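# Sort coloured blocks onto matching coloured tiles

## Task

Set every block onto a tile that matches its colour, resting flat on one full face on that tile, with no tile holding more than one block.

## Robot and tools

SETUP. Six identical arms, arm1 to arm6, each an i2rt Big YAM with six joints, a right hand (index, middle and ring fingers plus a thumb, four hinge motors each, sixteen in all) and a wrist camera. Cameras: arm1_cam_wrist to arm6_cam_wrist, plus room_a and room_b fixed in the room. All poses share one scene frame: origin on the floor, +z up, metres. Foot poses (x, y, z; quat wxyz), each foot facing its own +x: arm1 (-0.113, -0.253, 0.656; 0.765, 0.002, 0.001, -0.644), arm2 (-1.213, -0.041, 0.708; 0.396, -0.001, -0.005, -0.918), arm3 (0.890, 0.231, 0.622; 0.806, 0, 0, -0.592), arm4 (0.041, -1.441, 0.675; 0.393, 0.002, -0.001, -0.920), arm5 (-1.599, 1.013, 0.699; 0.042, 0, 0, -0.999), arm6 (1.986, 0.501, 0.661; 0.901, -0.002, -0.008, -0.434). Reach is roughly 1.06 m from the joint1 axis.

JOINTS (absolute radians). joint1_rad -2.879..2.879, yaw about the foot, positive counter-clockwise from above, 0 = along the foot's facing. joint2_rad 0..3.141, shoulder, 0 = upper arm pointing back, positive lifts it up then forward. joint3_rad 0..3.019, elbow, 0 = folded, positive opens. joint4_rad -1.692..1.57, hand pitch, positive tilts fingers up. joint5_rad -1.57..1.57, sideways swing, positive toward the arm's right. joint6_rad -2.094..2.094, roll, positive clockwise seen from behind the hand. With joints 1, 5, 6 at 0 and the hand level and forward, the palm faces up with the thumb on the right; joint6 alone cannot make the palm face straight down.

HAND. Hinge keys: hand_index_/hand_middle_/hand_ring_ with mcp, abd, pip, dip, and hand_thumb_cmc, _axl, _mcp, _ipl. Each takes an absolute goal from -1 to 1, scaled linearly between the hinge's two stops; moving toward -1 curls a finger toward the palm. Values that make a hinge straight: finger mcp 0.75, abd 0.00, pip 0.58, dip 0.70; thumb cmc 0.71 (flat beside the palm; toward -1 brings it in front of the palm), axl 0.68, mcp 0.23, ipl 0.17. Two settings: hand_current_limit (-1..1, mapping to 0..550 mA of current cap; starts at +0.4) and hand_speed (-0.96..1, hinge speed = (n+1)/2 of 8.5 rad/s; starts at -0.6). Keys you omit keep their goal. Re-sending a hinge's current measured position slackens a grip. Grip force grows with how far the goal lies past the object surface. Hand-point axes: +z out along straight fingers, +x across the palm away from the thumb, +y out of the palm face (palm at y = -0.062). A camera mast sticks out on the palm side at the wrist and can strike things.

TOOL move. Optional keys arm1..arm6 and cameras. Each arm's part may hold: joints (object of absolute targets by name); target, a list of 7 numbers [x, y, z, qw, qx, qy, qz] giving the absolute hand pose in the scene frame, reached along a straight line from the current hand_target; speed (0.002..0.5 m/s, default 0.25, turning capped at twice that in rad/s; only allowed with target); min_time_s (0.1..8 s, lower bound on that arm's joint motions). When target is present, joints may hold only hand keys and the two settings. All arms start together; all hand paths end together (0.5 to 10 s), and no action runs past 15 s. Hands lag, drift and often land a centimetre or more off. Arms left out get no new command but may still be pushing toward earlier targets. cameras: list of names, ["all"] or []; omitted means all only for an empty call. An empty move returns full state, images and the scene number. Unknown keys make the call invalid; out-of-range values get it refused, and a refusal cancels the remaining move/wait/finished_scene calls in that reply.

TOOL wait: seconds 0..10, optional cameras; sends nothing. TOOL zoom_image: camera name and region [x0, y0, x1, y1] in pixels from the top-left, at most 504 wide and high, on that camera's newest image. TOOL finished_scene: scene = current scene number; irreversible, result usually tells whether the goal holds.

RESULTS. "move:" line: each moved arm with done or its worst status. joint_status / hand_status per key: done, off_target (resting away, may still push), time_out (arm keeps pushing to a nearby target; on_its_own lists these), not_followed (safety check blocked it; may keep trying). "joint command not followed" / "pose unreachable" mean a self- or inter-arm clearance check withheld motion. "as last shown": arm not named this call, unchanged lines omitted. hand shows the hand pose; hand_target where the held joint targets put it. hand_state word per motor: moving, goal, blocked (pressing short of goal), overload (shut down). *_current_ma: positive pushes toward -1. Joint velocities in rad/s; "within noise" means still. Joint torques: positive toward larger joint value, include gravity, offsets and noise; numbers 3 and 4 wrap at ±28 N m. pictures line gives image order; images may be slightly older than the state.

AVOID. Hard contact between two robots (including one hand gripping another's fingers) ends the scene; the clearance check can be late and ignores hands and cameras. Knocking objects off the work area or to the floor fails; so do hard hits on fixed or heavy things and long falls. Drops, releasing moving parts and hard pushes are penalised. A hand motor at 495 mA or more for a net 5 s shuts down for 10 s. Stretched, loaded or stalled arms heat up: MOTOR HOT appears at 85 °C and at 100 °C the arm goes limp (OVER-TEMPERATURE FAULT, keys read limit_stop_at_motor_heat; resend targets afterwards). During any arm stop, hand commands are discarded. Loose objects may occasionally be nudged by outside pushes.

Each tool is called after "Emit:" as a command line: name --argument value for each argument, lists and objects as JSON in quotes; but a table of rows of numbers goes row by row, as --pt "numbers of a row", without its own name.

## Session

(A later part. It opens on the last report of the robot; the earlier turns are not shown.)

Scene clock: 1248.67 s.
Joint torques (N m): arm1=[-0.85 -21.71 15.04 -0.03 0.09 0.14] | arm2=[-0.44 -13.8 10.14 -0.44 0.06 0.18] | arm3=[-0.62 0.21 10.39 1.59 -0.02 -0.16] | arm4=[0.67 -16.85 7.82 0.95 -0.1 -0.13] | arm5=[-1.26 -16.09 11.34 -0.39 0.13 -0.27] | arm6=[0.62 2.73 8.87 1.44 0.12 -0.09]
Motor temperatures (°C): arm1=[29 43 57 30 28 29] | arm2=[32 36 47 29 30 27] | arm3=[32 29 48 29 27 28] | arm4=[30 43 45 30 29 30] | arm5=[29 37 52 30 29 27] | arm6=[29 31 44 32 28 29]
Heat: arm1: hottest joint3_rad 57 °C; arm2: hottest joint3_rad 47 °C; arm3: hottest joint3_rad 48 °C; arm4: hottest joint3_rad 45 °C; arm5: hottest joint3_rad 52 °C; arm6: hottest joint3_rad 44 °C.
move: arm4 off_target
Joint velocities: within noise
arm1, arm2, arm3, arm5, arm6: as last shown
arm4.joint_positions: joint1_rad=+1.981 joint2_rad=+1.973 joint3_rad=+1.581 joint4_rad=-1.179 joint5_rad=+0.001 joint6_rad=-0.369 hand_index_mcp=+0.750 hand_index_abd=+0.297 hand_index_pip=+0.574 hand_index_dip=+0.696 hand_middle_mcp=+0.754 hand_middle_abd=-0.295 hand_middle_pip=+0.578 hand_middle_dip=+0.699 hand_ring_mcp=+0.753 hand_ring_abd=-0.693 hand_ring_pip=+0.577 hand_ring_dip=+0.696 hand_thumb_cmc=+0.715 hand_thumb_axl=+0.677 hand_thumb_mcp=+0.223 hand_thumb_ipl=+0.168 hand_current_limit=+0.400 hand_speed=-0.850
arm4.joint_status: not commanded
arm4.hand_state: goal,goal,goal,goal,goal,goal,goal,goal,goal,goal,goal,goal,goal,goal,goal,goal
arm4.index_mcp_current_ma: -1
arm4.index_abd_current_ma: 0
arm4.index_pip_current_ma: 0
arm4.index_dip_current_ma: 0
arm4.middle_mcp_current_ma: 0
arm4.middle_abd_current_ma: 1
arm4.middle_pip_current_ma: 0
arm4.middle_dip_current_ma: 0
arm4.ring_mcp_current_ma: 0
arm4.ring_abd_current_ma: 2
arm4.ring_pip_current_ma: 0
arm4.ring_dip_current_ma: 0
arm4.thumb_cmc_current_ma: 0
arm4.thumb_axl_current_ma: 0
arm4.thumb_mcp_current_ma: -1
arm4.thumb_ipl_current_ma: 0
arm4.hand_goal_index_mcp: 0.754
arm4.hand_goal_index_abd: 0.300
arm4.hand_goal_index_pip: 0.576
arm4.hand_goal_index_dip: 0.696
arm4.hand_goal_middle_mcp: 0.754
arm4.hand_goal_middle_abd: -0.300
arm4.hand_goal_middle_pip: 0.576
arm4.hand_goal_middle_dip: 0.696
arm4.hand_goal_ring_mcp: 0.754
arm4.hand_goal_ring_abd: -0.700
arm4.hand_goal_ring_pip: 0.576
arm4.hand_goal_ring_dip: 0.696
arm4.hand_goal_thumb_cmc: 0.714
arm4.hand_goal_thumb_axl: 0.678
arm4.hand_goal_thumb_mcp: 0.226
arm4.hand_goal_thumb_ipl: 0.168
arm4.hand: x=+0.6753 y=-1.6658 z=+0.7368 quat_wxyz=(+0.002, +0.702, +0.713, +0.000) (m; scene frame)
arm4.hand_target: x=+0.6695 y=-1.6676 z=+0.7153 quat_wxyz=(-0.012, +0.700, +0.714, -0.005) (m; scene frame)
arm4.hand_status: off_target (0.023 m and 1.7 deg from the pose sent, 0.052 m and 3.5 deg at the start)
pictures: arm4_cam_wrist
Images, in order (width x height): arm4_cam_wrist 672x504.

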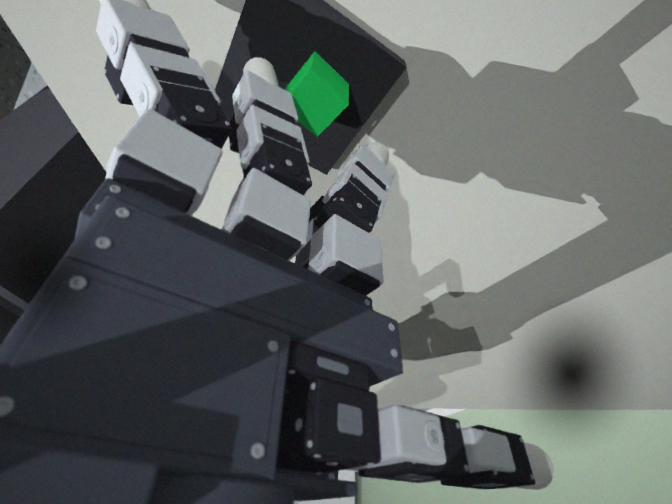

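Emit:
move --arm4 '{"target": [0.67, -1.665, 0.703, -0.0117, 0.6997, 0.7145, -0.0052], "speed": 0.08}'

Emit:
move --arm4 '{"joints": {"hand_index_abd": -0.2, "hand_middle_abd": 0.2}}' --cameras '["arm4_cam_wrist"]'

Emit:
zoom_image --camera "arm4_cam_wrist" --region '[220, 20, 420, 180]'

Scene clock: 1254.10 s.
Joint torques (N m): arm1=[-0.91 -21.77 15.02 -0.05 0.08 0.14] | arm2=[-0.62 -13.86 10.13 -0.5 0.07 0.17] | arm3=[-0.67 0.21 10.39 1.58 -0.02 -0.16] | arm4=[0.91 -16.21 6.89 1.24 -0.09 -0.07] | arm5=[-1.26 -16.15 11.36 -0.4 0.14 -0.27] | arm6=[0.62 2.67 8.88 1.43 0.12 -0.09]
Motor temperatures (°C): arm1=[29 43 57 30 28 29] | arm2=[32 36 47 29 30 27] | arm3=[32 29 48 29 27 28] | arm4=[30 42 44 30 29 30] | arm5=[29 37 52 30 29 27] | arm6=[29 31 44 32 28 29]
Heat: arm1: hottest joint3_rad 57 °C; arm2: hottest joint3_rad 47 °C; arm3: hottest joint3_rad 48 °C; arm4: hottest joint3_rad 44 °C; arm5: hottest joint3_rad 52 °C; arm6: hottest joint3_rad 44 °C.
move: arm4 off_target
Joint velocities: within noise
arm1, arm2, arm5: as last shown
arm3.joint_positions: joint1_rad=-0.825 joint2_rad=+0.614 joint3_rad=+1.440 joint4_rad=-1.414 joint5_rad=-0.055 joint6_rad=+1.012 hand_index_mcp=+0.755 hand_index_abd=+0.000 hand_index_pip=+0.577 hand_index_dip=+0.696 hand_middle_mcp=+0.754 hand_middle_abd=+0.000 hand_middle_pip=+0.577 hand_middle_dip=+0.696 hand_ring_mcp=+0.754 hand_ring_abd=+0.000 hand_ring_pip=+0.577 hand_ring_dip=+0.696 hand_thumb_cmc=+0.715 hand_thumb_axl=+0.677 hand_thumb_mcp=+0.226 hand_thumb_ipl=+0.168 hand_current_limit=+0.400 hand_speed=-0.600
arm3.joint_status: not commanded
arm3.hand_state: goal,goal,goal,goal,goal,goal,goal,goal,goal,goal,goal,goal,goal,goal,goal,goal
arm3.index_mcp_current_ma: 3
arm3.index_abd_current_ma: 0
arm3.index_pip_current_ma: 3
arm3.index_dip_current_ma: 0
arm3.middle_mcp_current_ma: 2
arm3.middle_abd_current_ma: 0
arm3.middle_pip_current_ma: 3
arm3.middle_dip_current_ma: 0
arm3.ring_mcp_current_ma: 2
arm3.ring_abd_current_ma: 0
arm3.ring_pip_current_ma: 3
arm3.ring_dip_current_ma: 0
arm3.thumb_cmc_current_ma: 3
arm3.thumb_axl_current_ma: -4
arm3.thumb_mcp_current_ma: -2
arm3.thumb_ipl_current_ma: -2
arm3.hand_goal_index_mcp: 0.754
arm3.hand_goal_index_abd: 0.000
arm3.hand_goal_index_pip: 0.576
arm3.hand_goal_index_dip: 0.696
arm3.hand_goal_middle_mcp: 0.754
arm3.hand_goal_middle_abd: 0.000
arm3.hand_goal_middle_pip: 0.576
arm3.hand_goal_middle_dip: 0.696
arm3.hand_goal_ring_mcp: 0.754
arm3.hand_goal_ring_abd: 0.000
arm3.hand_goal_ring_pip: 0.576
arm3.hand_goal_ring_dip: 0.696
arm3.hand_goal_thumb_cmc: 0.714
arm3.hand_goal_thumb_axl: 0.678
arm3.hand_goal_thumb_mcp: 0.226
arm3.hand_goal_thumb_ipl: 0.168
arm3.hand: x=+0.7086 y=+0.0649 z=+1.1889 quat_wxyz=(+0.451, +0.644, -0.602, +0.139) (m; scene frame)
arm3.hand_target: x=+0.7101 y=+0.0676 z=+1.1978 quat_wxyz=(+0.460, +0.640, -0.599, +0.141) (m; scene frame)
arm3.hand_status: not commanded
arm4.joint_positions: joint1_rad=+1.981 joint2_rad=+1.973 joint3_rad=+1.572 joint4_rad=-1.158 joint5_rad=+0.001 joint6_rad=-0.369 hand_index_mcp=+0.750 hand_index_abd=+0.297 hand_index_pip=+0.574 hand_index_dip=+0.696 hand_middle_mcp=+0.761 hand_middle_abd=-0.302 hand_middle_pip=+0.577 hand_middle_dip=+0.697 hand_ring_mcp=+0.753 hand_ring_abd=-0.693 hand_ring_pip=+0.577 hand_ring_dip=+0.696 hand_thumb_cmc=+0.715 hand_thumb_axl=+0.677 hand_thumb_mcp=+0.223 hand_thumb_ipl=+0.168 hand_current_limit=+0.400 hand_speed=-0.850
arm4.joint_status: not commanded
arm4.hand_state: goal,goal,goal,goal,goal,goal,goal,goal,goal,goal,goal,goal,goal,goal,goal,goal
arm4.index_mcp_current_ma: -1
arm4.index_abd_current_ma: 0
arm4.index_pip_current_ma: 0
arm4.index_dip_current_ma: 0
arm4.middle_mcp_current_ma: 2
arm4.middle_abd_current_ma: 0
arm4.middle_pip_current_ma: 0
arm4.middle_dip_current_ma: 0
arm4.ring_mcp_current_ma: 0
arm4.ring_abd_current_ma: 2
arm4.ring_pip_current_ma: 0
arm4.ring_dip_current_ma: 0
arm4.thumb_cmc_current_ma: 0
arm4.thumb_axl_current_ma: 0
arm4.thumb_mcp_current_ma: -1
arm4.thumb_ipl_current_ma: 0
arm4.hand_goal_index_mcp: 0.754
arm4.hand_goal_index_abd: 0.300
arm4.hand_goal_index_pip: 0.576
arm4.hand_goal_index_dip: 0.696
arm4.hand_goal_middle_mcp: 0.754
arm4.hand_goal_middle_abd: -0.300
arm4.hand_goal_middle_pip: 0.576
arm4.hand_goal_middle_dip: 0.696
arm4.hand_goal_ring_mcp: 0.754
arm4.hand_goal_ring_abd: -0.700
arm4.hand_goal_ring_pip: 0.576
arm4.hand_goal_ring_dip: 0.696
arm4.hand_goal_thumb_cmc: 0.714
arm4.hand_goal_thumb_axl: 0.678
arm4.hand_goal_thumb_mcp: 0.226
arm4.hand_goal_thumb_ipl: 0.168
arm4.hand: x=+0.6771 y=-1.6665 z=+0.7350 quat_wxyz=(+0.008, +0.702, +0.713, +0.003) (m; scene frame)
arm4.hand_target: x=+0.6691 y=-1.6645 z=+0.7039 quat_wxyz=(-0.012, +0.700, +0.714, -0.005) (m; scene frame)
arm4.hand_status: off_target (0.033 m and 2.4 deg from the pose sent, 0.034 m and 1.7 deg at the start)
arm6.joint_positions: joint1_rad=+0.669 joint2_rad=+0.623 joint3_rad=+1.484 joint4_rad=-1.349 joint5_rad=+0.057 joint6_rad=+1.147 hand_index_mcp=+0.754 hand_index_abd=+0.000 hand_index_pip=+0.577 hand_index_dip=+0.696 hand_middle_mcp=+0.754 hand_middle_abd=+0.000 hand_middle_pip=+0.577 hand_middle_dip=+0.696 hand_ring_mcp=+0.754 hand_ring_abd=+0.001 hand_ring_pip=+0.577 hand_ring_dip=+0.696 hand_thumb_cmc=+0.714 hand_thumb_axl=+0.677 hand_thumb_mcp=+0.226 hand_thumb_ipl=+0.168 hand_current_limit=+0.400 hand_speed=-0.600
arm6.joint_status: not commanded
arm6.hand_state: goal,goal,goal,goal,goal,goal,goal,goal,goal,goal,goal,goal,goal,goal,goal,goal
arm6.index_mcp_current_ma: 0
arm6.index_abd_current_ma: 0
arm6.index_pip_current_ma: 0
arm6.index_dip_current_ma: 0
arm6.middle_mcp_current_ma: 0
arm6.middle_abd_current_ma: 0
arm6.middle_pip_current_ma: 0
arm6.middle_dip_current_ma: 0
arm6.ring_mcp_current_ma: 0
arm6.ring_abd_current_ma: 0
arm6.ring_pip_current_ma: 0
arm6.ring_dip_current_ma: 0
arm6.thumb_cmc_current_ma: 0
arm6.thumb_axl_current_ma: 0
arm6.thumb_mcp_current_ma: 0
arm6.thumb_ipl_current_ma: 0
arm6.hand_goal_index_mcp: 0.754
arm6.hand_goal_index_abd: 0.000
arm6.hand_goal_index_pip: 0.576
arm6.hand_goal_index_dip: 0.696
arm6.hand_goal_middle_mcp: 0.754
arm6.hand_goal_middle_abd: 0.000
arm6.hand_goal_middle_pip: 0.576
arm6.hand_goal_middle_dip: 0.696
arm6.hand_goal_ring_mcp: 0.754
arm6.hand_goal_ring_abd: 0.000
arm6.hand_goal_ring_pip: 0.576
arm6.hand_goal_ring_dip: 0.696
arm6.hand_goal_thumb_cmc: 0.714
arm6.hand_goal_thumb_axl: 0.678
arm6.hand_goal_thumb_mcp: 0.226
arm6.hand_goal_thumb_ipl: 0.168
arm6.hand: x=+2.1751 y=+0.3624 z=+1.2605 quat_wxyz=(+0.193, +0.850, +0.071, +0.485) (m; scene frame)
arm6.hand_target: x=+2.1715 y=+0.3634 z=+1.2737 quat_wxyz=(+0.197, +0.842, +0.070, +0.498) (m; scene frame)
arm6.hand_status: not commanded
pictures: none

Scene clock: 1255.23 s.
Joint torques (N m): arm1=[-0.91 -21.71 15.02 -0.06 0.09 0.14] | arm2=[-0.44 -13.92 10.11 -0.47 0.05 0.17] | arm3=[-0.62 0.21 10.39 1.59 -0.02 -0.16] | arm4=[0.62 -16.26 6.87 1.2 0.11 -0.06] | arm5=[-1.26 -16.15 11.33 -0.4 0.14 -0.27] | arm6=[0.62 2.67 8.88 1.43 0.12 -0.08]
Motor temperatures (°C): arm1=[29 43 57 30 28 29] | arm2=[32 36 47 29 30 27] | arm3=[32 29 48 29 27 28] | arm4=[30 42 44 30 29 30] | arm5=[29 37 52 30 29 27] | arm6=[29 31 44 32 28 29]
Heat: arm1: hottest joint3_rad 57 °C; arm2: hottest joint3_rad 47 °C; arm3: hottest joint3_rad 48 °C; arm4: hottest joint3_rad 44 °C; arm5: hottest joint3_rad 52 °C; arm6: hottest joint3_rad 44 °C.
move: arm4 off_target
Joint velocities: within noise
arm1, arm2, arm3, arm5, arm6: as last shown
arm4.joint_positions: joint1_rad=+1.982 joint2_rad=+1.973 joint3_rad=+1.572 joint4_rad=-1.155 joint5_rad=-0.005 joint6_rad=-0.369 hand_index_mcp=+0.750 hand_index_abd=+0.023 hand_index_pip=+0.574 hand_index_dip=+0.696 hand_middle_mcp=+0.756 hand_middle_abd=-0.053 hand_middle_pip=+0.577 hand_middle_dip=+0.696 hand_ring_mcp=+0.753 hand_ring_abd=-0.693 hand_ring_pip=+0.577 hand_ring_dip=+0.696 hand_thumb_cmc=+0.715 hand_thumb_axl=+0.677 hand_thumb_mcp=+0.223 hand_thumb_ipl=+0.168 hand_current_limit=+0.400 hand_speed=-0.850
arm4.joint_status: hand_index_abd off_target (ended at +0.023, target -0.200); hand_middle_abd off_target (ended at -0.053, target +0.200)
arm4.hand_state: goal,blocked,goal,goal,goal,blocked,goal,goal,goal,goal,goal,goal,goal,goal,goal,goal
arm4.index_mcp_current_ma: -1
arm4.index_abd_current_ma: 385
arm4.index_pip_current_ma: 0
arm4.index_dip_current_ma: 0
arm4.middle_mcp_current_ma: 0
arm4.middle_abd_current_ma: -385
arm4.middle_pip_current_ma: 0
arm4.middle_dip_current_ma: 0
arm4.ring_mcp_current_ma: 0
arm4.ring_abd_current_ma: 2
arm4.ring_pip_current_ma: 0
arm4.ring_dip_current_ma: 0
arm4.thumb_cmc_current_ma: 0
arm4.thumb_axl_current_ma: 0
arm4.thumb_mcp_current_ma: -1
arm4.thumb_ipl_current_ma: 0
arm4.hand_goal_index_mcp: 0.754
arm4.hand_goal_index_abd: -0.200
arm4.hand_goal_index_pip: 0.576
arm4.hand_goal_index_dip: 0.696
arm4.hand_goal_middle_mcp: 0.754
arm4.hand_goal_middle_abd: 0.200
arm4.hand_goal_middle_pip: 0.576
arm4.hand_goal_middle_dip: 0.696
arm4.hand_goal_ring_mcp: 0.754
arm4.hand_goal_ring_abd: -0.700
arm4.hand_goal_ring_pip: 0.576
arm4.hand_goal_ring_dip: 0.696
arm4.hand_goal_thumb_cmc: 0.714
arm4.hand_goal_thumb_axl: 0.678
arm4.hand_goal_thumb_mcp: 0.226
arm4.hand_goal_thumb_ipl: 0.168
arm4.hand: x=+0.6784 y=-1.6650 z=+0.7353 quat_wxyz=(+0.008, +0.701, +0.713, +0.006) (m; scene frame)
arm4.hand_target: x=+0.6690 y=-1.6646 z=+0.7040 quat_wxyz=(-0.012, +0.700, +0.714, -0.005) (m; scene frame)
arm4.hand_status: not commanded
pictures: arm4_cam_wrist
Images, in order (width x height): arm4_cam_wrist 672x504.

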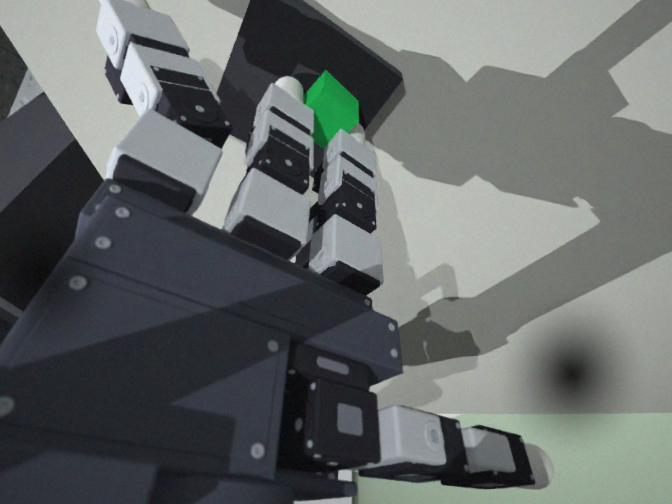

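Scaled by 2.520 from the camera's 672x504 image, which has a finer 960x720 frame.

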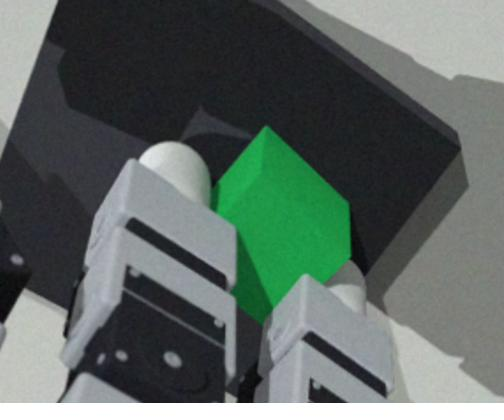

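Emit:
move --arm4 '{"target": [0.68, -1.665, 0.85, 0.0, 0.7, 0.7141, 0.0], "speed": 0.1}' --cameras '["arm4_cam_wrist"]'

Emit:
zoom_image --camera "arm4_cam_wrist" --region '[220, 0, 420, 160]'

Scene clock: 1265.13 s.
Joint torques (N m): arm1=[-0.91 -21.77 15.02 -0.05 0.08 0.15] | arm2=[-0.73 -13.86 10.1 -0.51 0.07 0.17] | arm3=[-0.62 0.21 10.4 1.59 -0.02 -0.16] | arm4=[1.14 -19.37 14.02 0.1 -0.02 0] | arm5=[-1.26 -16.15 11.34 -0.4 0.13 -0.27] | arm6=[0.62 2.73 8.87 1.44 0.13 -0.08]
Motor temperatures (°C): arm1=[29 43 57 30 28 29] | arm2=[32 36 48 29 30 27] | arm3=[32 29 48 29 27 28] | arm4=[30 42 44 30 29 30] | arm5=[29 37 52 30 29 27] | arm6=[29 31 44 32 28 29]
Heat: arm1: hottest joint3_rad 57 °C; arm2: hottest joint3_rad 48 °C; arm3: hottest joint3_rad 48 °C; arm4: hottest joint3_rad 44 °C; arm5: hottest joint3_rad 52 °C; arm6: hottest joint3_rad 44 °C.
move: arm4 off_target
Joint velocities: within noise
arm1, arm2, arm3, arm5, arm6: as last shown
arm4.joint_positions: joint1_rad=+1.982 joint2_rad=+1.916 joint3_rad=+1.733 joint4_rad=-1.446 joint5_rad=-0.001 joint6_rad=-0.369 hand_index_mcp=+0.742 hand_index_abd=+0.021 hand_index_pip=+0.569 hand_index_dip=+0.694 hand_middle_mcp=+0.758 hand_middle_abd=-0.053 hand_middle_pip=+0.577 hand_middle_dip=+0.695 hand_ring_mcp=+0.753 hand_ring_abd=-0.693 hand_ring_pip=+0.577 hand_ring_dip=+0.696 hand_thumb_cmc=+0.715 hand_thumb_axl=+0.677 hand_thumb_mcp=+0.223 hand_thumb_ipl=+0.168 hand_current_limit=+0.400 hand_speed=-0.850
arm4.joint_status: not commanded
arm4.hand_state: goal,blocked,goal,goal,goal,blocked,goal,goal,goal,goal,goal,goal,goal,goal,goal,goal
arm4.index_mcp_current_ma: -6
arm4.index_abd_current_ma: 385
arm4.index_pip_current_ma: -2
arm4.index_dip_current_ma: 0
arm4.middle_mcp_current_ma: 1
arm4.middle_abd_current_ma: -385
arm4.middle_pip_current_ma: 0
arm4.middle_dip_current_ma: 0
arm4.ring_mcp_current_ma: 0
arm4.ring_abd_current_ma: 2
arm4.ring_pip_current_ma: 0
arm4.ring_dip_current_ma: 0
arm4.thumb_cmc_current_ma: 0
arm4.thumb_axl_current_ma: 0
arm4.thumb_mcp_current_ma: -1
arm4.thumb_ipl_current_ma: 0
arm4.hand_goal_index_mcp: 0.754
arm4.hand_goal_index_abd: -0.200
arm4.hand_goal_index_pip: 0.576
arm4.hand_goal_index_dip: 0.696
arm4.hand_goal_middle_mcp: 0.754
arm4.hand_goal_middle_abd: 0.200
arm4.hand_goal_middle_pip: 0.576
arm4.hand_goal_middle_dip: 0.696
arm4.hand_goal_ring_mcp: 0.754
arm4.hand_goal_ring_abd: -0.700
arm4.hand_goal_ring_pip: 0.576
arm4.hand_goal_ring_dip: 0.696
arm4.hand_goal_thumb_cmc: 0.714
arm4.hand_goal_thumb_axl: 0.678
arm4.hand_goal_thumb_mcp: 0.226
arm4.hand_goal_thumb_ipl: 0.168
arm4.hand: x=+0.6655 y=-1.6610 z=+0.8203 quat_wxyz=(-0.025, +0.701, +0.713, -0.010) (m; scene frame)
arm4.hand_target: x=+0.6786 y=-1.6645 z=+0.8502 quat_wxyz=(+0.000, +0.700, +0.714, +0.000) (m; scene frame)
arm4.hand_status: off_target (0.033 m and 3.1 deg from the pose sent, 0.115 m and 1.2 deg at the start)
pictures: arm4_cam_wrist
Images, in order (width x height): arm4_cam_wrist 672x504.

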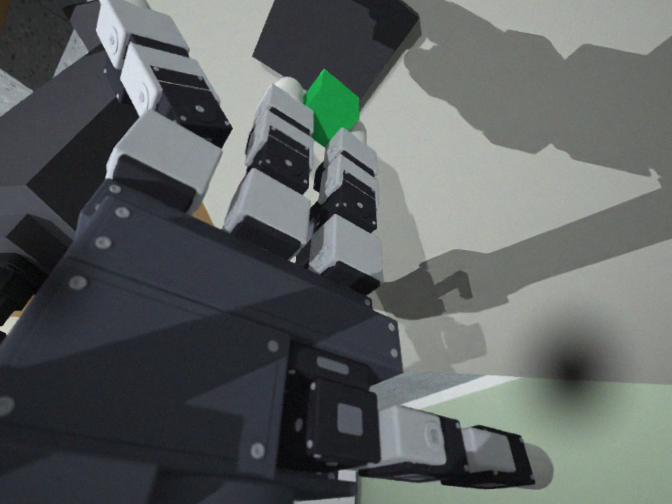

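Scaled by 2.520 from the camera's 672x504 image, which has a finer 960x720 frame.

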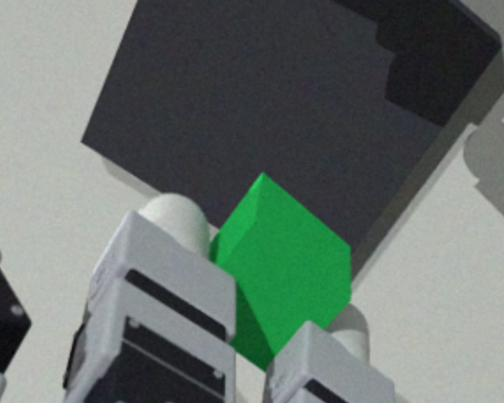

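Emit:
move --arm4 '{"joints": {"joint1_rad": -0.15, "joint2_rad": 1.8, "joint3_rad": 1.76, "joint4_rad": -1.53, "joint5_rad": 0, "joint6_rad": 0}, "min_time_s": 4.5}' --cameras '["arm4_cam_wrist"]'

Emit:
zoom_image --camera "arm4_cam_wrist" --region '[200, 0, 430, 184]'

Scene clock: 1281.63 s.
Joint torques (N m): arm1=[-0.85 -21.66 15.02 -0.06 0.08 0.14] | arm2=[-0.56 -14.1 10.15 -0.46 0.07 0.17] | arm3=[-0.62 0.21 10.39 1.61 -0.01 -0.16] | arm4=[1.85 -18.73 12.04 0.06 -0.08 0.17] | arm5=[-1.26 -16.15 11.33 -0.39 0.14 -0.26] | arm6=[0.62 2.73 8.88 1.43 0.12 -0.09]
Motor temperatures (°C): arm1=[29 43 57 30 28 29] | arm2=[32 36 48 29 30 27] | arm3=[32 29 48 29 27 28] | arm4=[30 42 44 30 29 30] | arm5=[29 37 52 30 29 27] | arm6=[29 31 44 32 28 29]
Heat: arm1: hottest joint3_rad 57 °C; arm2: hottest joint3_rad 48 °C; arm3: hottest joint3_rad 48 °C; arm4: hottest joint3_rad 44 °C; arm5: hottest joint3_rad 52 °C; arm6: hottest joint3_rad 44 °C.
move: arm4 done
Joint velocities: within noise
arm1, arm2, arm3, arm6: as last shown
arm4.joint_positions: joint1_rad=-0.156 joint2_rad=+1.816 joint3_rad=+1.733 joint4_rad=-1.522 joint5_rad=+0.001 joint6_rad=-0.013 hand_index_mcp=+0.742 hand_index_abd=+0.021 hand_index_pip=+0.569 hand_index_dip=+0.694 hand_middle_mcp=+0.758 hand_middle_abd=-0.053 hand_middle_pip=+0.577 hand_middle_dip=+0.695 hand_ring_mcp=+0.753 hand_ring_abd=-0.693 hand_ring_pip=+0.577 hand_ring_dip=+0.696 hand_thumb_cmc=+0.715 hand_thumb_axl=+0.677 hand_thumb_mcp=+0.223 hand_thumb_ipl=+0.168 hand_current_limit=+0.400 hand_speed=-0.850
arm4.joint_status: all done
arm4.hand_state: goal,blocked,goal,goal,goal,blocked,goal,goal,goal,goal,goal,goal,goal,goal,goal,goal
arm4.index_mcp_current_ma: -6
arm4.index_abd_current_ma: 385
arm4.index_pip_current_ma: -2
arm4.index_dip_current_ma: 0
arm4.middle_mcp_current_ma: 1
arm4.middle_abd_current_ma: -385
arm4.middle_pip_current_ma: 0
arm4.middle_dip_current_ma: 0
arm4.ring_mcp_current_ma: 0
arm4.ring_abd_current_ma: 2
arm4.ring_pip_current_ma: 0
arm4.ring_dip_current_ma: 0
arm4.thumb_cmc_current_ma: 0
arm4.thumb_axl_current_ma: 0
arm4.thumb_mcp_current_ma: -1
arm4.thumb_ipl_current_ma: 0
arm4.hand_goal_index_mcp: 0.754
arm4.hand_goal_index_abd: -0.200
arm4.hand_goal_index_pip: 0.576
arm4.hand_goal_index_dip: 0.696
arm4.hand_goal_middle_mcp: 0.754
arm4.hand_goal_middle_abd: 0.200
arm4.hand_goal_middle_pip: 0.576
arm4.hand_goal_middle_dip: 0.696
arm4.hand_goal_ring_mcp: 0.754
arm4.hand_goal_ring_abd: -0.700
arm4.hand_goal_ring_pip: 0.576
arm4.hand_goal_ring_dip: 0.696
arm4.hand_goal_thumb_cmc: 0.714
arm4.hand_goal_thumb_axl: 0.678
arm4.hand_goal_thumb_mcp: 0.226
arm4.hand_goal_thumb_ipl: 0.168
arm4.hand: x=-0.4799 y=-1.8089 z=+0.8733 quat_wxyz=(-0.016, +0.899, -0.438, +0.009) (m; scene frame)
arm4.hand_target: x=-0.4813 y=-1.8140 z=+0.8946 quat_wxyz=(+0.000, +0.897, -0.441, +0.002) (m; scene frame)
arm4.hand_status: not commanded
arm5.joint_positions: joint1_rad=-0.287 joint2_rad=+1.761 joint3_rad=+1.445 joint4_rad=-1.289 joint5_rad=+0.000 joint6_rad=-0.037 hand_index_mcp=+0.754 hand_index_abd=+0.293 hand_index_pip=+0.577 hand_index_dip=+0.695 hand_middle_mcp=+0.754 hand_middle_abd=-0.294 hand_middle_pip=+0.578 hand_middle_dip=+0.696 hand_ring_mcp=+0.754 hand_ring_abd=-0.691 hand_ring_pip=+0.577 hand_ring_dip=+0.696 hand_thumb_cmc=+0.715 hand_thumb_axl=+0.677 hand_thumb_mcp=+0.223 hand_thumb_ipl=+0.168 hand_current_limit=+0.400 hand_speed=-0.850
arm5.joint_status: not commanded
arm5.hand_state: goal,goal,goal,goal,goal,goal,goal,goal,goal,goal,goal,goal,goal,goal,goal,goal
arm5.index_mcp_current_ma: 0
arm5.index_abd_current_ma: -16
arm5.index_pip_current_ma: 1
arm5.index_dip_current_ma: -2
arm5.middle_mcp_current_ma: 0
arm5.middle_abd_current_ma: 15
arm5.middle_pip_current_ma: 5
arm5.middle_dip_current_ma: 0
arm5.ring_mcp_current_ma: 0
arm5.ring_abd_current_ma: 23
arm5.ring_pip_current_ma: 1
arm5.ring_dip_current_ma: 0
arm5.thumb_cmc_current_ma: 3
arm5.thumb_axl_current_ma: -2
arm5.thumb_mcp_current_ma: -10
arm5.thumb_ipl_current_ma: -1
arm5.hand_goal_index_mcp: 0.754
arm5.hand_goal_index_abd: 0.300
arm5.hand_goal_index_pip: 0.576
arm5.hand_goal_index_dip: 0.696
arm5.hand_goal_middle_mcp: 0.754
arm5.hand_goal_middle_abd: -0.300
arm5.hand_goal_middle_pip: 0.576
arm5.hand_goal_middle_dip: 0.696
arm5.hand_goal_ring_mcp: 0.754
arm5.hand_goal_ring_abd: -0.700
arm5.hand_goal_ring_pip: 0.576
arm5.hand_goal_ring_dip: 0.696
arm5.hand_goal_thumb_cmc: 0.714
arm5.hand_goal_thumb_axl: 0.678
arm5.hand_goal_thumb_mcp: 0.226
arm5.hand_goal_thumb_ipl: 0.168
arm5.hand: x=-2.1827 y=+1.1543 z=+0.8193 quat_wxyz=(-0.011, +0.646, -0.763, +0.014) (m; scene frame)
arm5.hand_target: x=-2.1931 y=+1.1639 z=+0.8400 quat_wxyz=(+0.000, +0.646, -0.763, +0.000) (m; scene frame)
arm5.hand_status: not commanded
pictures: arm4_cam_wrist
Images, in order (width x height): arm4_cam_wrist 672x504.

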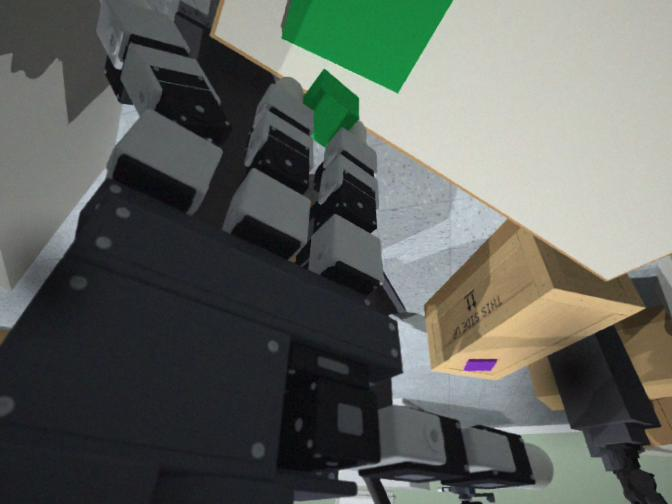

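Scaled by 2.191 from the camera's 672x504 image, which has a finer 960x720 frame.

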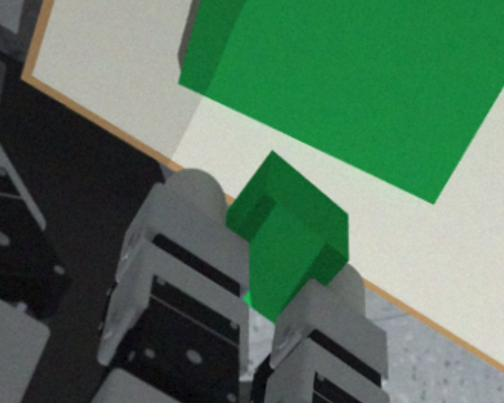

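Emit:
move --arm4 '{"target": [-0.541, -1.854, 0.75, 0.0, 0.899, -0.438, 0.0], "speed": 0.12}' --cameras '["arm4_cam_wrist"]'

Emit:
zoom_image --camera "arm4_cam_wrist" --region '[200, 0, 430, 184]'

Scene clock: 1313.00 s.
Joint torques (N m): arm1=[-0.85 -21.71 15.05 -0.05 0.08 0.15] | arm2=[-0.5 -13.8 10.11 -0.54 0.06 0.17] | arm3=[-0.62 0.21 10.39 1.59 -0.02 -0.16] | arm4=[1.14 -18.96 12.77 0.72 0.02 0] | arm5=[-1.26 -16.21 11.33 -0.4 0.14 -0.27] | arm6=[0.62 2.73 8.9 1.43 0.12 -0.08]
Motor temperatures (°C): arm1=[29 43 58 30 28 29] | arm2=[32 36 49 29 30 27] | arm3=[32 29 48 29 27 28] | arm4=[30 42 44 30 29 30] | arm5=[29 37 52 30 29 27] | arm6=[29 31 44 32 28 29]
Heat: arm1: hottest joint3_rad 58 °C; arm2: hottest joint3_rad 49 °C; arm3: hottest joint3_rad 48 °C; arm4: hottest joint3_rad 44 °C; arm5: hottest joint3_rad 52 °C; arm6: hottest joint3_rad 44 °C.
move: arm4 off_target
Joint velocities: within noise
arm1, arm3, arm5, arm6: as last shown
arm2.joint_positions: joint1_rad=-0.379 joint2_rad=+1.845 joint3_rad=+1.479 joint4_rad=-1.234 joint5_rad=+0.008 joint6_rad=+0.020 hand_index_mcp=+0.754 hand_index_abd=+0.314 hand_index_pip=+0.578 hand_index_dip=+0.699 hand_middle_mcp=+0.751 hand_middle_abd=-0.314 hand_middle_pip=+0.574 hand_middle_dip=+0.695 hand_ring_mcp=+0.754 hand_ring_abd=-0.692 hand_ring_pip=+0.577 hand_ring_dip=+0.696 hand_thumb_cmc=+0.715 hand_thumb_axl=+0.677 hand_thumb_mcp=+0.222 hand_thumb_ipl=+0.168 hand_current_limit=+0.400 hand_speed=-0.850
arm2.joint_status: not commanded
arm2.hand_state: goal,goal,goal,goal,goal,goal,goal,goal,goal,goal,goal,goal,goal,goal,goal,goal
arm2.index_mcp_current_ma: 0
arm2.index_abd_current_ma: -1
arm2.index_pip_current_ma: 0
arm2.index_dip_current_ma: 0
arm2.middle_mcp_current_ma: 0
arm2.middle_abd_current_ma: 1
arm2.middle_pip_current_ma: 0
arm2.middle_dip_current_ma: 0
arm2.ring_mcp_current_ma: 0
arm2.ring_abd_current_ma: 1
arm2.ring_pip_current_ma: 0
arm2.ring_dip_current_ma: 0
arm2.thumb_cmc_current_ma: 0
arm2.thumb_axl_current_ma: 0
arm2.thumb_mcp_current_ma: -1
arm2.thumb_ipl_current_ma: 0
arm2.hand_goal_index_mcp: 0.754
arm2.hand_goal_index_abd: 0.320
arm2.hand_goal_index_pip: 0.576
arm2.hand_goal_index_dip: 0.696
arm2.hand_goal_middle_mcp: 0.754
arm2.hand_goal_middle_abd: -0.320
arm2.hand_goal_middle_pip: 0.576
arm2.hand_goal_middle_dip: 0.696
arm2.hand_goal_ring_mcp: 0.754
arm2.hand_goal_ring_abd: -0.700
arm2.hand_goal_ring_pip: 0.576
arm2.hand_goal_ring_dip: 0.696
arm2.hand_goal_thumb_cmc: 0.714
arm2.hand_goal_thumb_axl: 0.678
arm2.hand_goal_thumb_mcp: 0.226
arm2.hand_goal_thumb_ipl: 0.168
arm2.hand: x=-1.7897 y=-0.2798 z=+0.7995 quat_wxyz=(-0.011, +0.838, -0.546, +0.008) (m; scene frame)
arm2.hand_target: x=-1.7989 y=-0.2906 z=+0.8202 quat_wxyz=(+0.004, +0.837, -0.547, -0.001) (m; scene frame)
arm2.hand_status: not commanded
arm4.joint_positions: joint1_rad=-0.156 joint2_rad=+2.048 joint3_rad=+1.733 joint4_rad=-1.287 joint5_rad=+0.002 joint6_rad=-0.013 hand_index_mcp=+0.742 hand_index_abd=+0.021 hand_index_pip=+0.569 hand_index_dip=+0.694 hand_middle_mcp=+0.759 hand_middle_abd=-0.053 hand_middle_pip=+0.577 hand_middle_dip=+0.695 hand_ring_mcp=+0.753 hand_ring_abd=-0.693 hand_ring_pip=+0.577 hand_ring_dip=+0.696 hand_thumb_cmc=+0.715 hand_thumb_axl=+0.677 hand_thumb_mcp=+0.223 hand_thumb_ipl=+0.168 hand_current_limit=+0.400 hand_speed=-0.850
arm4.joint_status: not commanded
arm4.hand_state: goal,blocked,goal,goal,goal,blocked,goal,goal,goal,goal,goal,goal,goal,goal,goal,goal
arm4.index_mcp_current_ma: -6
arm4.index_abd_current_ma: 385
arm4.index_pip_current_ma: -2
arm4.index_dip_current_ma: 0
arm4.middle_mcp_current_ma: 1
arm4.middle_abd_current_ma: -385
arm4.middle_pip_current_ma: 0
arm4.middle_dip_current_ma: 0
arm4.ring_mcp_current_ma: 0
arm4.ring_abd_current_ma: 2
arm4.ring_pip_current_ma: 0
arm4.ring_dip_current_ma: 0
arm4.thumb_cmc_current_ma: 0
arm4.thumb_axl_current_ma: 0
arm4.thumb_mcp_current_ma: -1
arm4.thumb_ipl_current_ma: 0
arm4.hand_goal_index_mcp: 0.754
arm4.hand_goal_index_abd: -0.200
arm4.hand_goal_index_pip: 0.576
arm4.hand_goal_index_dip: 0.696
arm4.hand_goal_middle_mcp: 0.754
arm4.hand_goal_middle_abd: 0.200
arm4.hand_goal_middle_pip: 0.576
arm4.hand_goal_middle_dip: 0.696
arm4.hand_goal_ring_mcp: 0.754
arm4.hand_goal_ring_abd: -0.700
arm4.hand_goal_ring_pip: 0.576
arm4.hand_goal_ring_dip: 0.696
arm4.hand_goal_thumb_cmc: 0.714
arm4.hand_goal_thumb_axl: 0.678
arm4.hand_goal_thumb_mcp: 0.226
arm4.hand_goal_thumb_ipl: 0.168
arm4.hand: x=-0.5269 y=-1.8451 z=+0.7406 quat_wxyz=(-0.015, +0.899, -0.438, +0.009) (m; scene frame)
arm4.hand_target: x=-0.5403 y=-1.8536 z=+0.7502 quat_wxyz=(+0.000, +0.899, -0.438, +0.000) (m; scene frame)
arm4.hand_status: off_target (0.019 m and 2.0 deg from the pose sent, 0.145 m and 2.1 deg at the start)
pictures: arm4_cam_wrist
Images, in order (width x height): arm4_cam_wrist 672x504.

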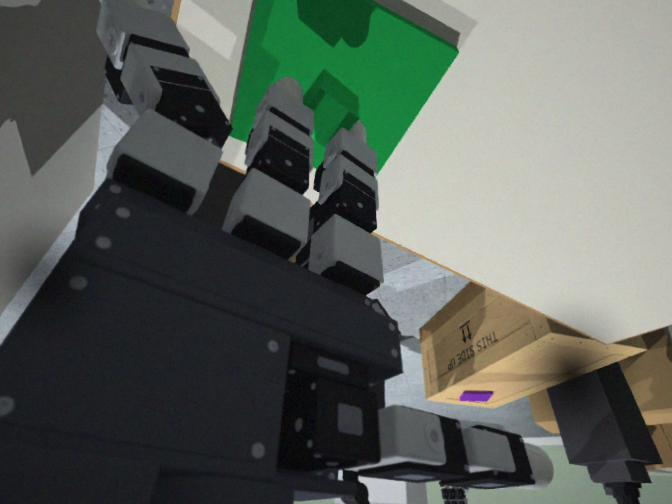

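Scaled by 2.191 from the camera's 672x504 image, which has a finer 960x720 frame.

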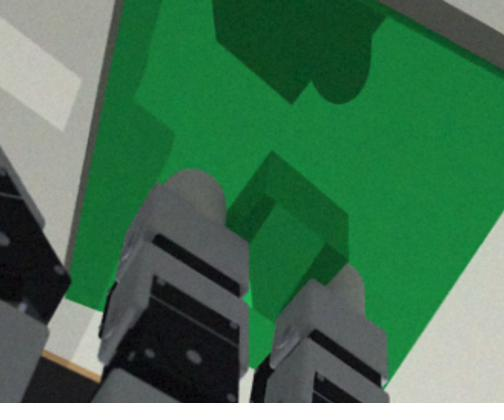

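Emit:
move --arm4 '{"target": [-0.538, -1.853, 0.72, 0.0, 0.899, -0.438, 0.0], "speed": 0.05}' --cameras '["arm4_cam_wrist"]'

Scene clock: 1322.80 s.
Joint torques (N m): arm1=[-0.91 -21.71 15.04 -0.05 0.09 0.14] | arm2=[-0.62 -13.63 10.11 -0.44 0.05 0.17] | arm3=[-0.62 0.26 10.39 1.59 -0.02 -0.15] | arm4=[1.03 -17.96 8.24 0.99 0.03 0] | arm5=[-1.26 -16.15 11.34 -0.38 0.14 -0.27] | arm6=[0.62 2.73 8.88 1.43 0.12 -0.08]
Motor temperatures (°C): arm1=[29 43 58 30 28 29] | arm2=[32 36 50 29 30 27] | arm3=[32 29 48 29 27 28] | arm4=[30 42 44 30 29 30] | arm5=[29 37 52 30 29 27] | arm6=[29 31 44 32 28 29]
Heat: arm1: hottest joint3_rad 58 °C; arm2: hottest joint3_rad 50 °C; arm3: hottest joint3_rad 48 °C; arm4: hottest joint3_rad 44 °C; arm5: hottest joint3_rad 52 °C; arm6: hottest joint3_rad 44 °C.
move: arm4 off_target
Joint velocities: within noise
arm1, arm2, arm3, arm5, arm6: as last shown
arm4.joint_positions: joint1_rad=-0.156 joint2_rad=+2.052 joint3_rad=+1.733 joint4_rad=-1.220 joint5_rad=+0.002 joint6_rad=-0.013 hand_index_mcp=+0.742 hand_index_abd=+0.021 hand_index_pip=+0.569 hand_index_dip=+0.694 hand_middle_mcp=+0.759 hand_middle_abd=-0.053 hand_middle_pip=+0.577 hand_middle_dip=+0.695 hand_ring_mcp=+0.753 hand_ring_abd=-0.693 hand_ring_pip=+0.577 hand_ring_dip=+0.696 hand_thumb_cmc=+0.715 hand_thumb_axl=+0.677 hand_thumb_mcp=+0.223 hand_thumb_ipl=+0.168 hand_current_limit=+0.400 hand_speed=-0.850
arm4.joint_status: not commanded
arm4.hand_state: goal,blocked,goal,goal,goal,blocked,goal,goal,goal,goal,goal,goal,goal,goal,goal,goal
arm4.index_mcp_current_ma: -6
arm4.index_abd_current_ma: 385
arm4.index_pip_current_ma: -2
arm4.index_dip_current_ma: 0
arm4.middle_mcp_current_ma: 1
arm4.middle_abd_current_ma: -385
arm4.middle_pip_current_ma: 0
arm4.middle_dip_current_ma: 0
arm4.ring_mcp_current_ma: 0
arm4.ring_abd_current_ma: 2
arm4.ring_pip_current_ma: 0
arm4.ring_dip_current_ma: 0
arm4.thumb_cmc_current_ma: 0
arm4.thumb_axl_current_ma: 0
arm4.thumb_mcp_current_ma: -1
arm4.thumb_ipl_current_ma: 0
arm4.hand_goal_index_mcp: 0.754
arm4.hand_goal_index_abd: -0.200
arm4.hand_goal_index_pip: 0.576
arm4.hand_goal_index_dip: 0.696
arm4.hand_goal_middle_mcp: 0.754
arm4.hand_goal_middle_abd: 0.200
arm4.hand_goal_middle_pip: 0.576
arm4.hand_goal_middle_dip: 0.696
arm4.hand_goal_ring_mcp: 0.754
arm4.hand_goal_ring_abd: -0.700
arm4.hand_goal_ring_pip: 0.576
arm4.hand_goal_ring_dip: 0.696
arm4.hand_goal_thumb_cmc: 0.714
arm4.hand_goal_thumb_axl: 0.678
arm4.hand_goal_thumb_mcp: 0.226
arm4.hand_goal_thumb_ipl: 0.168
arm4.hand: x=-0.5401 y=-1.8551 z=+0.7437 quat_wxyz=(+0.014, +0.899, -0.438, -0.006) (m; scene frame)
arm4.hand_target: x=-0.5373 y=-1.8527 z=+0.7203 quat_wxyz=(+0.000, +0.899, -0.438, +0.000) (m; scene frame)
arm4.hand_status: off_target (0.024 m and 1.7 deg from the pose sent, 0.025 m and 2.0 deg at the start)
pictures: arm4_cam_wrist
Images, in order (width x height): arm4_cam_wrist 672x504.

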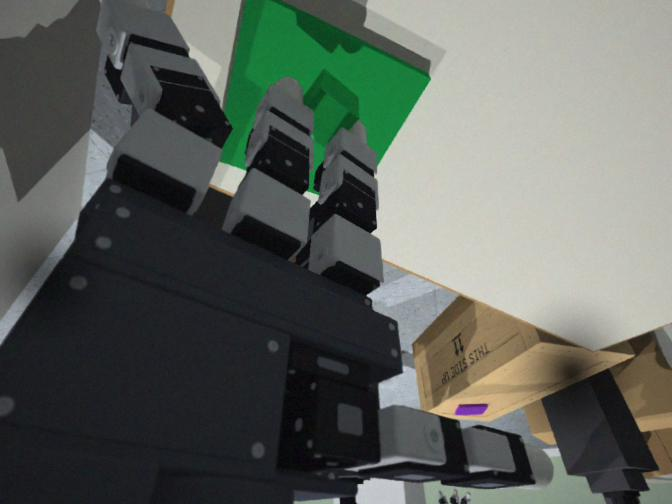

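Emit:
move --arm4 '{"target": [-0.534, -1.85, 0.7, -0.0097, 0.899, -0.438, 0.0053], "speed": 0.05}' --cameras '["arm4_cam_wrist"]'

Scene clock: 1326.90 s.
Joint torques (N m): arm1=[-0.85 -21.71 15.02 -0.05 0.08 0.14] | arm2=[-0.62 -14.04 10.1 -0.49 0.05 0.17] | arm3=[-0.62 0.26 10.39 1.59 -0.02 -0.16] | arm4=[1.2 -18.78 7.83 0.92 0 0] | arm5=[-1.26 -16.15 11.33 -0.39 0.14 -0.26] | arm6=[0.62 2.67 8.9 1.44 0.12 -0.09]
Motor temperatures (°C): arm1=[29 43 58 30 28 29] | arm2=[32 36 50 29 30 27] | arm3=[32 29 48 29 27 28] | arm4=[30 42 44 30 29 30] | arm5=[29 37 52 30 29 28] | arm6=[29 31 44 32 28 29]
Heat: arm1: hottest joint3_rad 58 °C; arm2: hottest joint3_rad 50 °C; arm3: hottest joint3_rad 48 °C; arm4: hottest joint3_rad 44 °C; arm5: hottest joint3_rad 52 °C; arm6: hottest joint3_rad 44 °C.
move: arm4 off_target
Joint velocities: within noise
arm1.joint_positions: joint1_rad=-2.602 joint2_rad=+2.147 joint3_rad=+2.062 joint4_rad=-1.548 joint5_rad=-0.003 joint6_rad=-0.012 hand_index_mcp=+0.753 hand_index_abd=+0.295 hand_index_pip=+0.578 hand_index_dip=+0.698 hand_middle_mcp=+0.753 hand_middle_abd=-0.295 hand_middle_pip=+0.578 hand_middle_dip=+0.698 hand_ring_mcp=+0.754 hand_ring_abd=-0.693 hand_ring_pip=+0.577 hand_ring_dip=+0.696 hand_thumb_cmc=+0.715 hand_thumb_axl=+0.677 hand_thumb_mcp=+0.223 hand_thumb_ipl=+0.168 hand_current_limit=+0.400 hand_speed=-0.850
arm1.joint_status: not commanded
arm1.hand_state: goal,goal,goal,goal,goal,goal,goal,goal,goal,goal,goal,goal,goal,goal,goal,goal
arm1.index_mcp_current_ma: -1
arm1.index_abd_current_ma: -9
arm1.index_pip_current_ma: 4
arm1.index_dip_current_ma: 4
arm1.middle_mcp_current_ma: -1
arm1.middle_abd_current_ma: 8
arm1.middle_pip_current_ma: 4
arm1.middle_dip_current_ma: 3
arm1.ring_mcp_current_ma: -1
arm1.ring_abd_current_ma: 13
arm1.ring_pip_current_ma: 1
arm1.ring_dip_current_ma: 0
arm1.thumb_cmc_current_ma: 1
arm1.thumb_axl_current_ma: -1
arm1.thumb_mcp_current_ma: -8
arm1.thumb_ipl_current_ma: -1
arm1.hand_goal_index_mcp: 0.754
arm1.hand_goal_index_abd: 0.300
arm1.hand_goal_index_pip: 0.576
arm1.hand_goal_index_dip: 0.696
arm1.hand_goal_middle_mcp: 0.754
arm1.hand_goal_middle_abd: -0.300
arm1.hand_goal_middle_pip: 0.576
arm1.hand_goal_middle_dip: 0.696
arm1.hand_goal_ring_mcp: 0.754
arm1.hand_goal_ring_abd: -0.700
arm1.hand_goal_ring_pip: 0.576
arm1.hand_goal_ring_dip: 0.696
arm1.hand_goal_thumb_cmc: 0.714
arm1.hand_goal_thumb_axl: 0.678
arm1.hand_goal_thumb_mcp: 0.226
arm1.hand_goal_thumb_ipl: 0.168
arm1.hand: x=-0.5769 y=+0.3180 z=+0.7837 quat_wxyz=(-0.010, +0.353, -0.935, +0.028) (m; scene frame)
arm1.hand_target: x=-0.5861 y=+0.3267 z=+0.8229 quat_wxyz=(+0.001, +0.351, -0.936, -0.002) (m; scene frame)
arm1.hand_status: not commanded
arm2, arm3, arm5, arm6: as last shown
arm4.joint_positions: joint1_rad=-0.156 joint2_rad=+2.077 joint3_rad=+1.717 joint4_rad=-1.205 joint5_rad=+0.002 joint6_rad=-0.013 hand_index_mcp=+0.742 hand_index_abd=+0.021 hand_index_pip=+0.569 hand_index_dip=+0.694 hand_middle_mcp=+0.759 hand_middle_abd=-0.053 hand_middle_pip=+0.577 hand_middle_dip=+0.695 hand_ring_mcp=+0.753 hand_ring_abd=-0.693 hand_ring_pip=+0.577 hand_ring_dip=+0.696 hand_thumb_cmc=+0.715 hand_thumb_axl=+0.677 hand_thumb_mcp=+0.223 hand_thumb_ipl=+0.168 hand_current_limit=+0.400 hand_speed=-0.850
arm4.joint_status: not commanded
arm4.hand_state: goal,blocked,goal,goal,goal,blocked,goal,goal,goal,goal,goal,goal,goal,goal,goal,goal
arm4.index_mcp_current_ma: -6
arm4.index_abd_current_ma: 385
arm4.index_pip_current_ma: -2
arm4.index_dip_current_ma: 0
arm4.middle_mcp_current_ma: 1
arm4.middle_abd_current_ma: -385
arm4.middle_pip_current_ma: 0
arm4.middle_dip_current_ma: 0
arm4.ring_mcp_current_ma: 0
arm4.ring_abd_current_ma: 2
arm4.ring_pip_current_ma: 0
arm4.ring_dip_current_ma: 0
arm4.thumb_cmc_current_ma: 0
arm4.thumb_axl_current_ma: 0
arm4.thumb_mcp_current_ma: -1
arm4.thumb_ipl_current_ma: 0
arm4.hand_goal_index_mcp: 0.754
arm4.hand_goal_index_abd: -0.200
arm4.hand_goal_index_pip: 0.576
arm4.hand_goal_index_dip: 0.696
arm4.hand_goal_middle_mcp: 0.754
arm4.hand_goal_middle_abd: 0.200
arm4.hand_goal_middle_pip: 0.576
arm4.hand_goal_middle_dip: 0.696
arm4.hand_goal_ring_mcp: 0.754
arm4.hand_goal_ring_abd: -0.700
arm4.hand_goal_ring_pip: 0.576
arm4.hand_goal_ring_dip: 0.696
arm4.hand_goal_thumb_cmc: 0.714
arm4.hand_goal_thumb_axl: 0.678
arm4.hand_goal_thumb_mcp: 0.226
arm4.hand_goal_thumb_ipl: 0.168
arm4.hand: x=-0.5366 y=-1.8526 z=+0.7207 quat_wxyz=(+0.002, +0.899, -0.438, +0.000) (m; scene frame)
arm4.hand_target: x=-0.5335 y=-1.8498 z=+0.7004 quat_wxyz=(-0.010, +0.899, -0.438, +0.005) (m; scene frame)
arm4.hand_status: off_target (0.021 m and 1.5 deg from the pose sent, 0.045 m and 3.0 deg at the start)
pictures: arm4_cam_wrist
Images, in order (width x height): arm4_cam_wrist 672x504.

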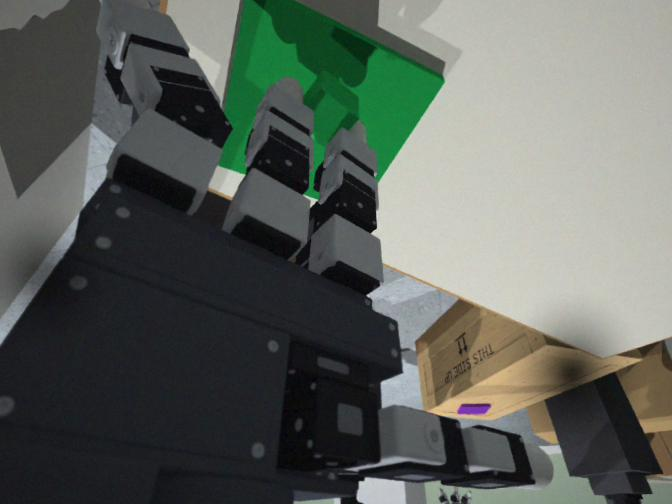

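Vertical, centred. Continue down.

Emit:
move --arm4 '{"target": [-0.534, -1.85, 0.688, -0.0097, 0.899, -0.438, 0.0053], "speed": 0.05}' --cameras '["arm4_cam_wrist"]'

Emit:
zoom_image --camera "arm4_cam_wrist" --region '[200, 0, 430, 184]'

Scene clock: 1330.73 s.
Joint torques (N m): arm1=[-0.91 -21.71 15.02 -0.05 0.09 0.15] | arm2=[-0.44 -13.8 10.17 -0.54 0.07 0.17] | arm3=[-0.73 0.21 10.39 1.59 -0.02 -0.16] | arm4=[1.08 -18.55 7.75 0.96 0 0] | arm5=[-1.26 -16.15 11.34 -0.4 0.14 -0.26] | arm6=[0.62 2.67 8.87 1.43 0.12 -0.09]
Motor temperatures (°C): arm1=[29 43 58 30 28 29] | arm2=[32 36 50 29 30 27] | arm3=[32 29 48 29 27 28] | arm4=[30 42 44 30 29 30] | arm5=[29 37 52 30 29 28] | arm6=[29 31 44 32 28 29]
Heat: arm1: hottest joint3_rad 58 °C; arm2: hottest joint3_rad 50 °C; arm3: hottest joint3_rad 48 °C; arm4: hottest joint3_rad 44 °C; arm5: hottest joint3_rad 52 °C; arm6: hottest joint3_rad 44 °C.
move: arm4 off_target
Joint velocities: within noise
arm1, arm2, arm3, arm5, arm6: as last shown
arm4.joint_positions: joint1_rad=-0.156 joint2_rad=+2.086 joint3_rad=+1.706 joint4_rad=-1.180 joint5_rad=+0.002 joint6_rad=-0.013 hand_index_mcp=+0.742 hand_index_abd=+0.021 hand_index_pip=+0.569 hand_index_dip=+0.694 hand_middle_mcp=+0.759 hand_middle_abd=-0.053 hand_middle_pip=+0.577 hand_middle_dip=+0.695 hand_ring_mcp=+0.753 hand_ring_abd=-0.693 hand_ring_pip=+0.577 hand_ring_dip=+0.696 hand_thumb_cmc=+0.715 hand_thumb_axl=+0.677 hand_thumb_mcp=+0.223 hand_thumb_ipl=+0.168 hand_current_limit=+0.400 hand_speed=-0.850
arm4.joint_status: not commanded
arm4.hand_state: goal,blocked,goal,goal,goal,blocked,goal,goal,goal,goal,goal,goal,goal,goal,goal,goal
arm4.index_mcp_current_ma: -6
arm4.index_abd_current_ma: 385
arm4.index_pip_current_ma: -2
arm4.index_dip_current_ma: 0
arm4.middle_mcp_current_ma: 1
arm4.middle_abd_current_ma: -385
arm4.middle_pip_current_ma: 0
arm4.middle_dip_current_ma: 0
arm4.ring_mcp_current_ma: 0
arm4.ring_abd_current_ma: 2
arm4.ring_pip_current_ma: 0
arm4.ring_dip_current_ma: 0
arm4.thumb_cmc_current_ma: 0
arm4.thumb_axl_current_ma: 0
arm4.thumb_mcp_current_ma: -1
arm4.thumb_ipl_current_ma: 0
arm4.hand_goal_index_mcp: 0.754
arm4.hand_goal_index_abd: -0.200
arm4.hand_goal_index_pip: 0.576
arm4.hand_goal_index_dip: 0.696
arm4.hand_goal_middle_mcp: 0.754
arm4.hand_goal_middle_abd: 0.200
arm4.hand_goal_middle_pip: 0.576
arm4.hand_goal_middle_dip: 0.696
arm4.hand_goal_ring_mcp: 0.754
arm4.hand_goal_ring_abd: -0.700
arm4.hand_goal_ring_pip: 0.576
arm4.hand_goal_ring_dip: 0.696
arm4.hand_goal_thumb_cmc: 0.714
arm4.hand_goal_thumb_axl: 0.678
arm4.hand_goal_thumb_mcp: 0.226
arm4.hand_goal_thumb_ipl: 0.168
arm4.hand: x=-0.5376 y=-1.8534 z=+0.7116 quat_wxyz=(+0.004, +0.899, -0.438, -0.001) (m; scene frame)
arm4.hand_target: x=-0.5335 y=-1.8498 z=+0.6885 quat_wxyz=(-0.010, +0.899, -0.438, +0.005) (m; scene frame)
arm4.hand_status: off_target (0.024 m and 1.7 deg from the pose sent, 0.033 m and 1.5 deg at the start)
pictures: arm4_cam_wrist
Images, in order (width x height): arm4_cam_wrist 672x504.

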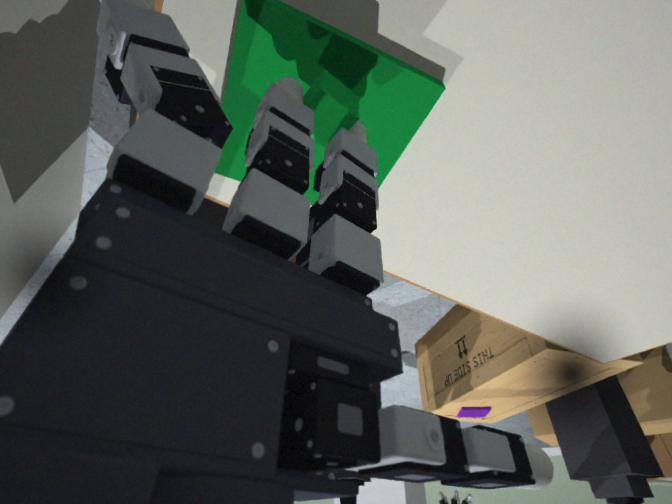

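Scaled by 2.191 from the camera's 672x504 image, which has a finer 960x720 frame.

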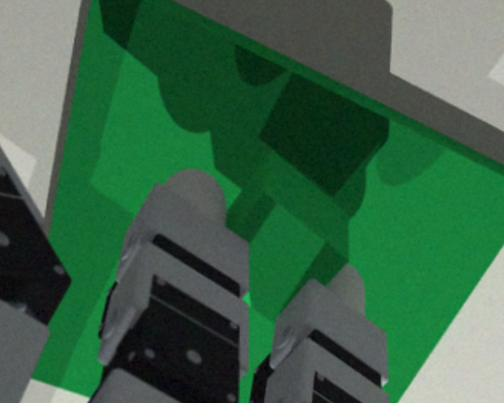

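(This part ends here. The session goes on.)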